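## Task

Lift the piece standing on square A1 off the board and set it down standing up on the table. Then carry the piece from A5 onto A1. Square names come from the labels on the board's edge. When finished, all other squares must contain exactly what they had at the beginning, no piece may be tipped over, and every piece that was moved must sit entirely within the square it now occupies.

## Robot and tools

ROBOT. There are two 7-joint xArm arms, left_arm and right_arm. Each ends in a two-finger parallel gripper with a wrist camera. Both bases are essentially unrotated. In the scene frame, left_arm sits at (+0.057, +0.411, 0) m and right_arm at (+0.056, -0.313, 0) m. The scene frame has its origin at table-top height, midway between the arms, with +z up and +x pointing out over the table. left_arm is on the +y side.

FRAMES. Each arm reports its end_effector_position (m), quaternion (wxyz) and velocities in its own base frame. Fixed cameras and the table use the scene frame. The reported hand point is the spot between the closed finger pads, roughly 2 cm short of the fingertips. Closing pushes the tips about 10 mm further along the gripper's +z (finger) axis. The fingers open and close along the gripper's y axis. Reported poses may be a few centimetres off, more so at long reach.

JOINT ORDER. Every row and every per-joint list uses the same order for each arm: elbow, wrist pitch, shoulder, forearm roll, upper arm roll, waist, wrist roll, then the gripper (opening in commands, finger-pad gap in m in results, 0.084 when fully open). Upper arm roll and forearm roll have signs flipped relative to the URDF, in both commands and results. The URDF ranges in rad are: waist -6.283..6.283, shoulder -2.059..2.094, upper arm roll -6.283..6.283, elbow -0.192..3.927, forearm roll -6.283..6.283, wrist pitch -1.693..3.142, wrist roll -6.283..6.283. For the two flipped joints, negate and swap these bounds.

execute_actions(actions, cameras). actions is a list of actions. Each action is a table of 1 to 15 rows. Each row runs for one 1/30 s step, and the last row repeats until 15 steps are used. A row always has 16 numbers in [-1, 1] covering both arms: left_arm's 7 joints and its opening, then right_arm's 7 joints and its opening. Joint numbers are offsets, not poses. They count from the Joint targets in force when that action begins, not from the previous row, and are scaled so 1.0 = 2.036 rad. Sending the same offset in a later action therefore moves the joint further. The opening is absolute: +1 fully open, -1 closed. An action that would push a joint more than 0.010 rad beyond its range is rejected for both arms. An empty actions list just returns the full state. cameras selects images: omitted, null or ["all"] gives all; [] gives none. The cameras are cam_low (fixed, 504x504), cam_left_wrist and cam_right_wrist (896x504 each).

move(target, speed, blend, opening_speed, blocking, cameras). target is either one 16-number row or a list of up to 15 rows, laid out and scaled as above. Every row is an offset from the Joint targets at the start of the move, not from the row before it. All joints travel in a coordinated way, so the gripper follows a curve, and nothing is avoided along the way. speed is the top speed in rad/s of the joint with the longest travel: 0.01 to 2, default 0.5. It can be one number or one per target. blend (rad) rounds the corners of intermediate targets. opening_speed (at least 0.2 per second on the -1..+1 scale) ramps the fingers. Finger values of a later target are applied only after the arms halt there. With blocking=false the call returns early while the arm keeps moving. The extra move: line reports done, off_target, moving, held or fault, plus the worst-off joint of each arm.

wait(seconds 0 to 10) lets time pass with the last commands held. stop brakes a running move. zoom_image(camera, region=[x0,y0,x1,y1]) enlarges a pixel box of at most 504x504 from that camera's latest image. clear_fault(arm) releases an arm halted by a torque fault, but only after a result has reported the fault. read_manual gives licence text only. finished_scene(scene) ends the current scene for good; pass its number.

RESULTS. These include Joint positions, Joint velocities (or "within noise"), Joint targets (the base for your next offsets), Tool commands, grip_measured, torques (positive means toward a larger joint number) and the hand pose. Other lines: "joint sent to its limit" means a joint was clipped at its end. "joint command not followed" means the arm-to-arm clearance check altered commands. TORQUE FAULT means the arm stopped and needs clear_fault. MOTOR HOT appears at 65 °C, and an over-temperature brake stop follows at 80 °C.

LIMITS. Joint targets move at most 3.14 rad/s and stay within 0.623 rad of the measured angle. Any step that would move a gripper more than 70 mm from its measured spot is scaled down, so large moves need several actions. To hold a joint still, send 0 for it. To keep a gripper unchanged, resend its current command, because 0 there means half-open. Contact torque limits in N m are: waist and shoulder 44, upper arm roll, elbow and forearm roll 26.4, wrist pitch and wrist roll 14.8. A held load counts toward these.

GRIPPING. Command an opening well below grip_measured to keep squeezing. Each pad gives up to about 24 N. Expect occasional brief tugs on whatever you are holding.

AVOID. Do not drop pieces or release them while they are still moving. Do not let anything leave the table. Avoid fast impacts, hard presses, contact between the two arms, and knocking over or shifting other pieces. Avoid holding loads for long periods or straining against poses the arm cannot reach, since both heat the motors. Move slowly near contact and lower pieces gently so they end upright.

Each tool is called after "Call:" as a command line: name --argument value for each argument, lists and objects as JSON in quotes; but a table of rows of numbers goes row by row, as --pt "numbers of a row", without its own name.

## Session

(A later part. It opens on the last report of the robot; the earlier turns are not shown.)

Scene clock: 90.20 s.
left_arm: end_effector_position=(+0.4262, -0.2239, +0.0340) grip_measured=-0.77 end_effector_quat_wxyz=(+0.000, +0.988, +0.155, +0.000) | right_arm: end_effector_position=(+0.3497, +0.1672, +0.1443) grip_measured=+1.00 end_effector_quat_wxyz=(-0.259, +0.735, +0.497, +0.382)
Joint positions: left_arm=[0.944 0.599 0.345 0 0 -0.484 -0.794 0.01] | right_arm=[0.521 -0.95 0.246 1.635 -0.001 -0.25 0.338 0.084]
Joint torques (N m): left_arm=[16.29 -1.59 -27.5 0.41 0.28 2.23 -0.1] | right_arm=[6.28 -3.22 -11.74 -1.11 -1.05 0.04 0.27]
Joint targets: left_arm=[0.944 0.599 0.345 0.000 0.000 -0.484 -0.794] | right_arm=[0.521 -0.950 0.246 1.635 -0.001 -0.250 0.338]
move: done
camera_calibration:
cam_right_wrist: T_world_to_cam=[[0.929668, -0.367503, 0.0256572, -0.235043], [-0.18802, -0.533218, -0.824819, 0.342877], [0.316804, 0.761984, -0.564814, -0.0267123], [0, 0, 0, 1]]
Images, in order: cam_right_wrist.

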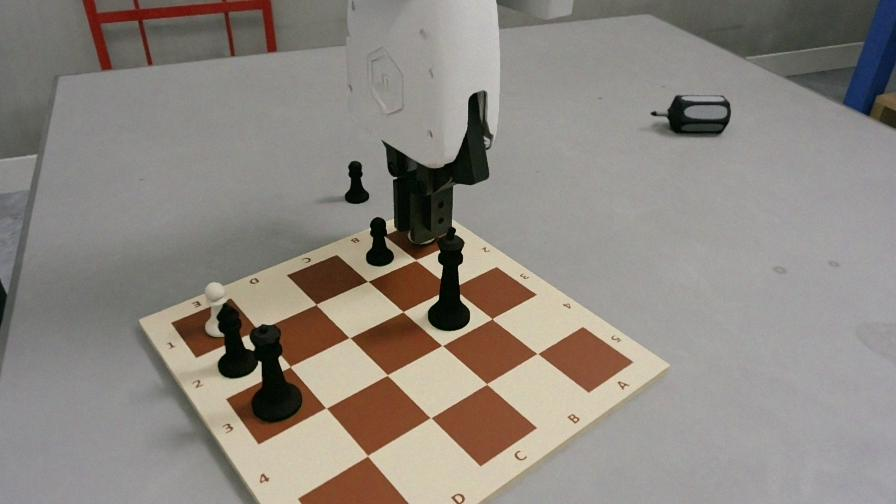

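Call:
move --target '[-0.000054, -0.000625, 0.000571, 0, 0, 0, 0, -1.0, 0, 0, 0, 0, 0, 0, 0, 1.0]' --speed 0.02 --cameras '["cam_right_wrist"]'

Call:
zoom_image --camera "cam_right_wrist" --region '[380, 190, 460, 260]'

Scene clock: 91.83 s.
left_arm: end_effector_position=(+0.4262, -0.2239, +0.0335) grip_measured=-0.77 end_effector_quat_wxyz=(+0.000, +0.988, +0.155, +0.000) | right_arm: end_effector_position=(+0.3497, +0.1672, +0.1443) grip_measured=+1.00 end_effector_quat_wxyz=(-0.259, +0.735, +0.497, +0.382)
Joint positions: left_arm=[0.944 0.597 0.347 0 0 -0.484 -0.794 0.01] | right_arm=[0.521 -0.95 0.246 1.635 -0.001 -0.25 0.338 0.084]
Joint torques (N m): left_arm=[16.01 -1.74 -27.36 0.04 0.32 2.13 -0.06] | right_arm=[6.21 -3.24 -11.88 -1.07 -1.07 -0.08 0.24]
Joint targets: left_arm=[0.944 0.597 0.347 0.000 0.000 -0.484 -0.794] | right_arm=[0.521 -0.950 0.246 1.635 -0.001 -0.250 0.338]
move: done
camera_calibration:
cam_right_wrist: T_world_to_cam=[[0.929668, -0.367503, 0.0256572, -0.235043], [-0.18802, -0.533218, -0.824819, 0.342877], [0.316804, 0.761984, -0.564814, -0.0267122], [0, 0, 0, 1]]
Images, in order: cam_right_wrist.

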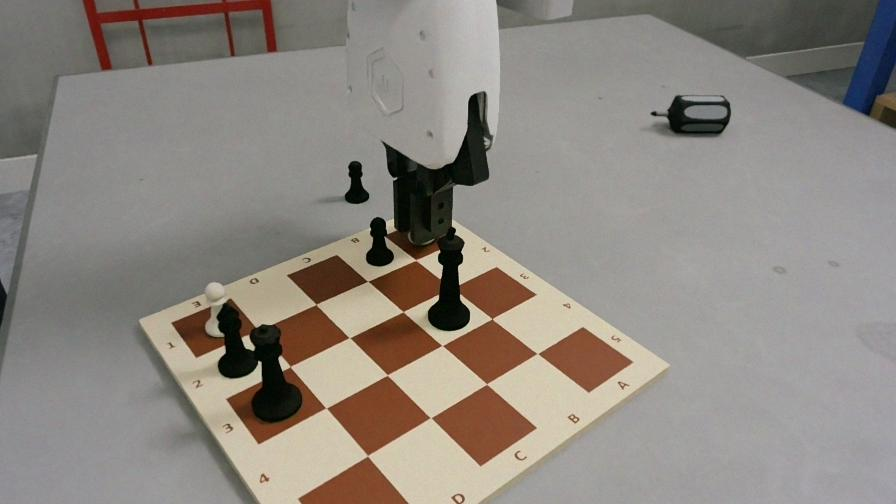

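Scaled by 6.300 from the camera's 896x504 image, which has a finer 1280x720 frame.

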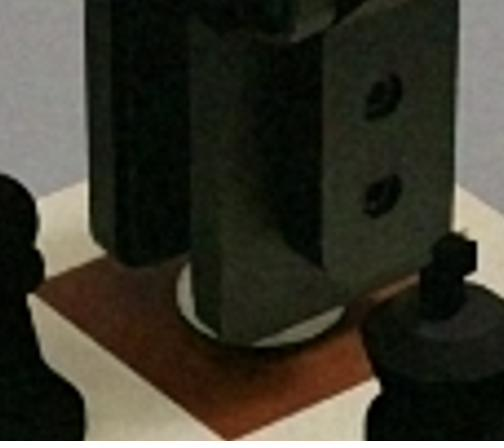

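Call:
move --target '[-0.000054, -0.000625, 0.000571, 0, 0, 0, 0, -1.0, 0, 0, 0, 0, 0, 0, 0, 1.0]' --speed 0.02 --cameras '["cam_right_wrist"]'

Call:
zoom_image --camera "cam_right_wrist" --region '[380, 190, 460, 260]'

Scene clock: 95.53 s.
left_arm: end_effector_position=(+0.4262, -0.2239, +0.0331) grip_measured=-0.77 end_effector_quat_wxyz=(+0.000, +0.988, +0.155, +0.000) | right_arm: end_effector_position=(+0.3497, +0.1672, +0.1443) grip_measured=+1.00 end_effector_quat_wxyz=(-0.259, +0.735, +0.497, +0.382)
Joint positions: left_arm=[0.943 0.596 0.348 0 0 -0.484 -0.794 0.01] | right_arm=[0.521 -0.95 0.246 1.635 -0.001 -0.25 0.338 0.084]
Joint torques (N m): left_arm=[14.73 -1.81 -22.91 0.31 0.21 2.31 0.08] | right_arm=[6.24 -3.26 -11.8 -1.03 -0.99 0.18 0.25]
Joint targets: left_arm=[0.943 0.596 0.348 0.000 0.000 -0.484 -0.794] | right_arm=[0.521 -0.950 0.246 1.635 -0.001 -0.250 0.338]
move: done
camera_calibration:
cam_right_wrist: T_world_to_cam=[[0.929669, -0.367503, 0.0256571, -0.235043], [-0.18802, -0.533218, -0.824819, 0.342877], [0.316804, 0.761985, -0.564814, -0.0267122], [0, 0, 0, 1]]
Images, in order: cam_right_wrist.

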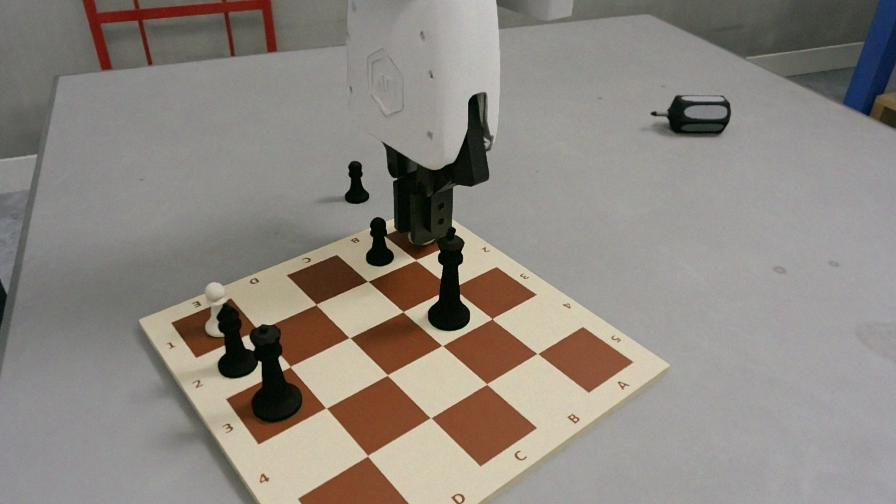

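Scaled by 6.300 from the camera's 896x504 image, which has a finer 1280x720 frame.

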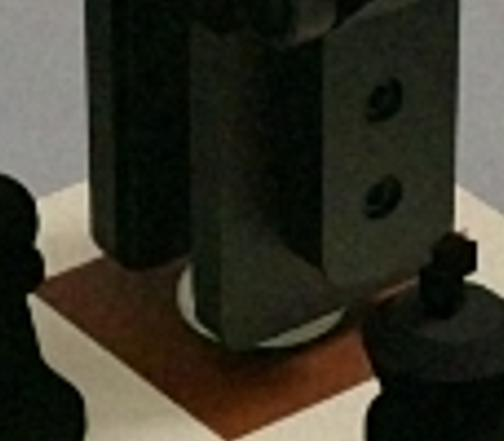

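Call:
move --pt "0.000022 0.00025 -0.000228 0 0 0 0 -1.0 0 0 0 0 0 0 0 1.0" --pt "0.000022 0.00025 -0.000228 0 0 0 0 0.0 0 0 0 0 0 0 0 1.0" --pt "0.018537 0.092738 -0.0742 0 0 0 0 0.0 0 0 0 0 0 0 0 1.0" --speed '[0.05, 0.05, 0.2]' --opening_speed 0.6 --cameras '["cam_left_wrist", "cam_right_wrist"]'

Call:
zoom_image --camera "cam_right_wrist" --region '[320, 140, 500, 280]'

Call:
zoom_image --camera "cam_left_wrist" --region '[430, 344, 700, 504]'

Scene clock: 100.70 s.
left_arm: end_effector_position=(+0.4262, -0.2239, +0.1049) grip_measured=-0.01 end_effector_quat_wxyz=(+0.000, +0.988, +0.155, +0.000) | right_arm: end_effector_position=(+0.3497, +0.1672, +0.1443) grip_measured=+1.00 end_effector_quat_wxyz=(-0.259, +0.735, +0.497, +0.382)
Joint positions: left_arm=[0.981 0.785 0.197 0 0 -0.484 -0.794 0.044] | right_arm=[0.521 -0.95 0.246 1.635 -0.001 -0.25 0.338 0.084]
Joint torques (N m): left_arm=[19.74 -0.99 -29.72 0.24 -0.47 1.69 -0.01] | right_arm=[6.28 -3.26 -11.98 -0.96 -0.92 0.13 0.22]
Joint targets: left_arm=[0.981 0.785 0.197 0.000 0.000 -0.484 -0.794] | right_arm=[0.521 -0.950 0.246 1.635 -0.001 -0.250 0.338]
move: done
camera_calibration:
cam_left_wrist: T_world_to_cam=[[0.309659, -0.950845, 0.00220111, -0.314158], [-0.950834, -0.309641, 0.00610184, 0.403345], [-0.00512034, -0.00398238, -0.999979, 0.236145], [0, 0, 0, 1]]
cam_right_wrist: T_world_to_cam=[[0.929668, -0.367503, 0.0256574, -0.235043], [-0.18802, -0.533218, -0.824819, 0.342877], [0.316804, 0.761984, -0.564814, -0.0267122], [0, 0, 0, 1]]
Images, in order: cam_left_wrist, cam_right_wrist.

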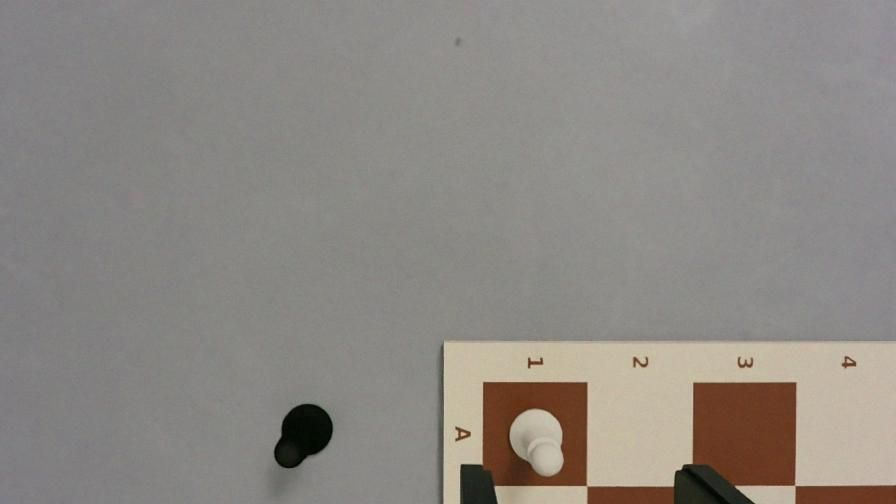

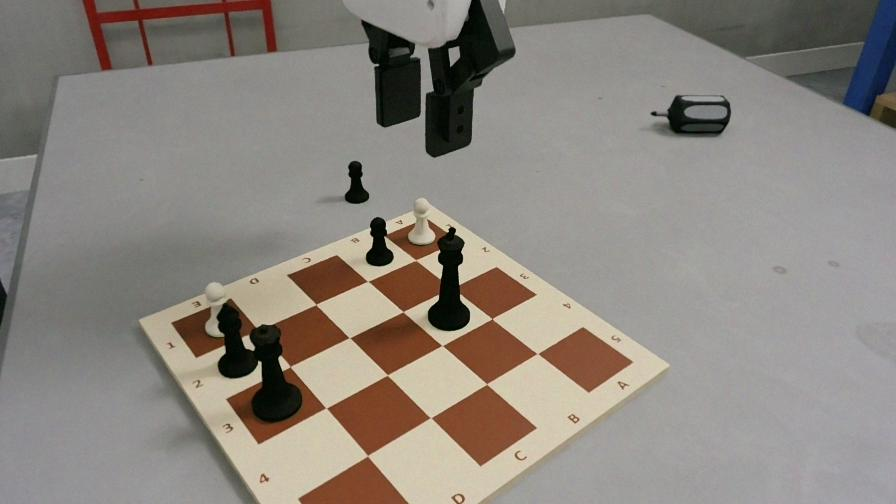

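Scaled by 2.800 from the camera's 896x504 image, which has a finer 1280x720 frame.

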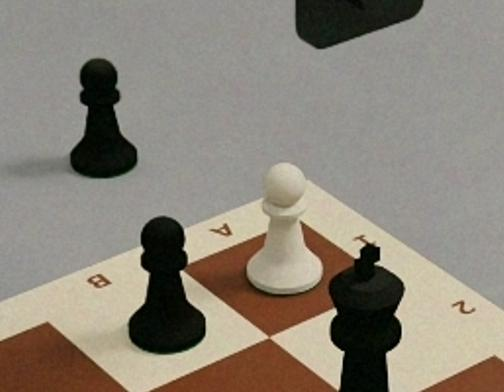

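Scaled by 1.867 from the camera's 896x504 image, which has a finer 1280x720 frame.

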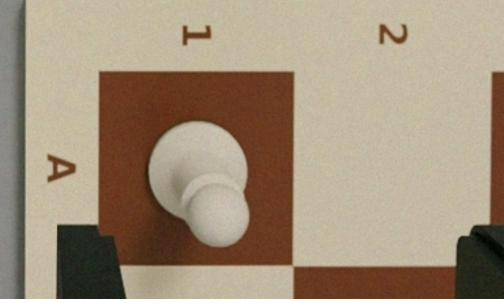

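Call:
finished_scene --scene 2

The scene is finished: the task was done.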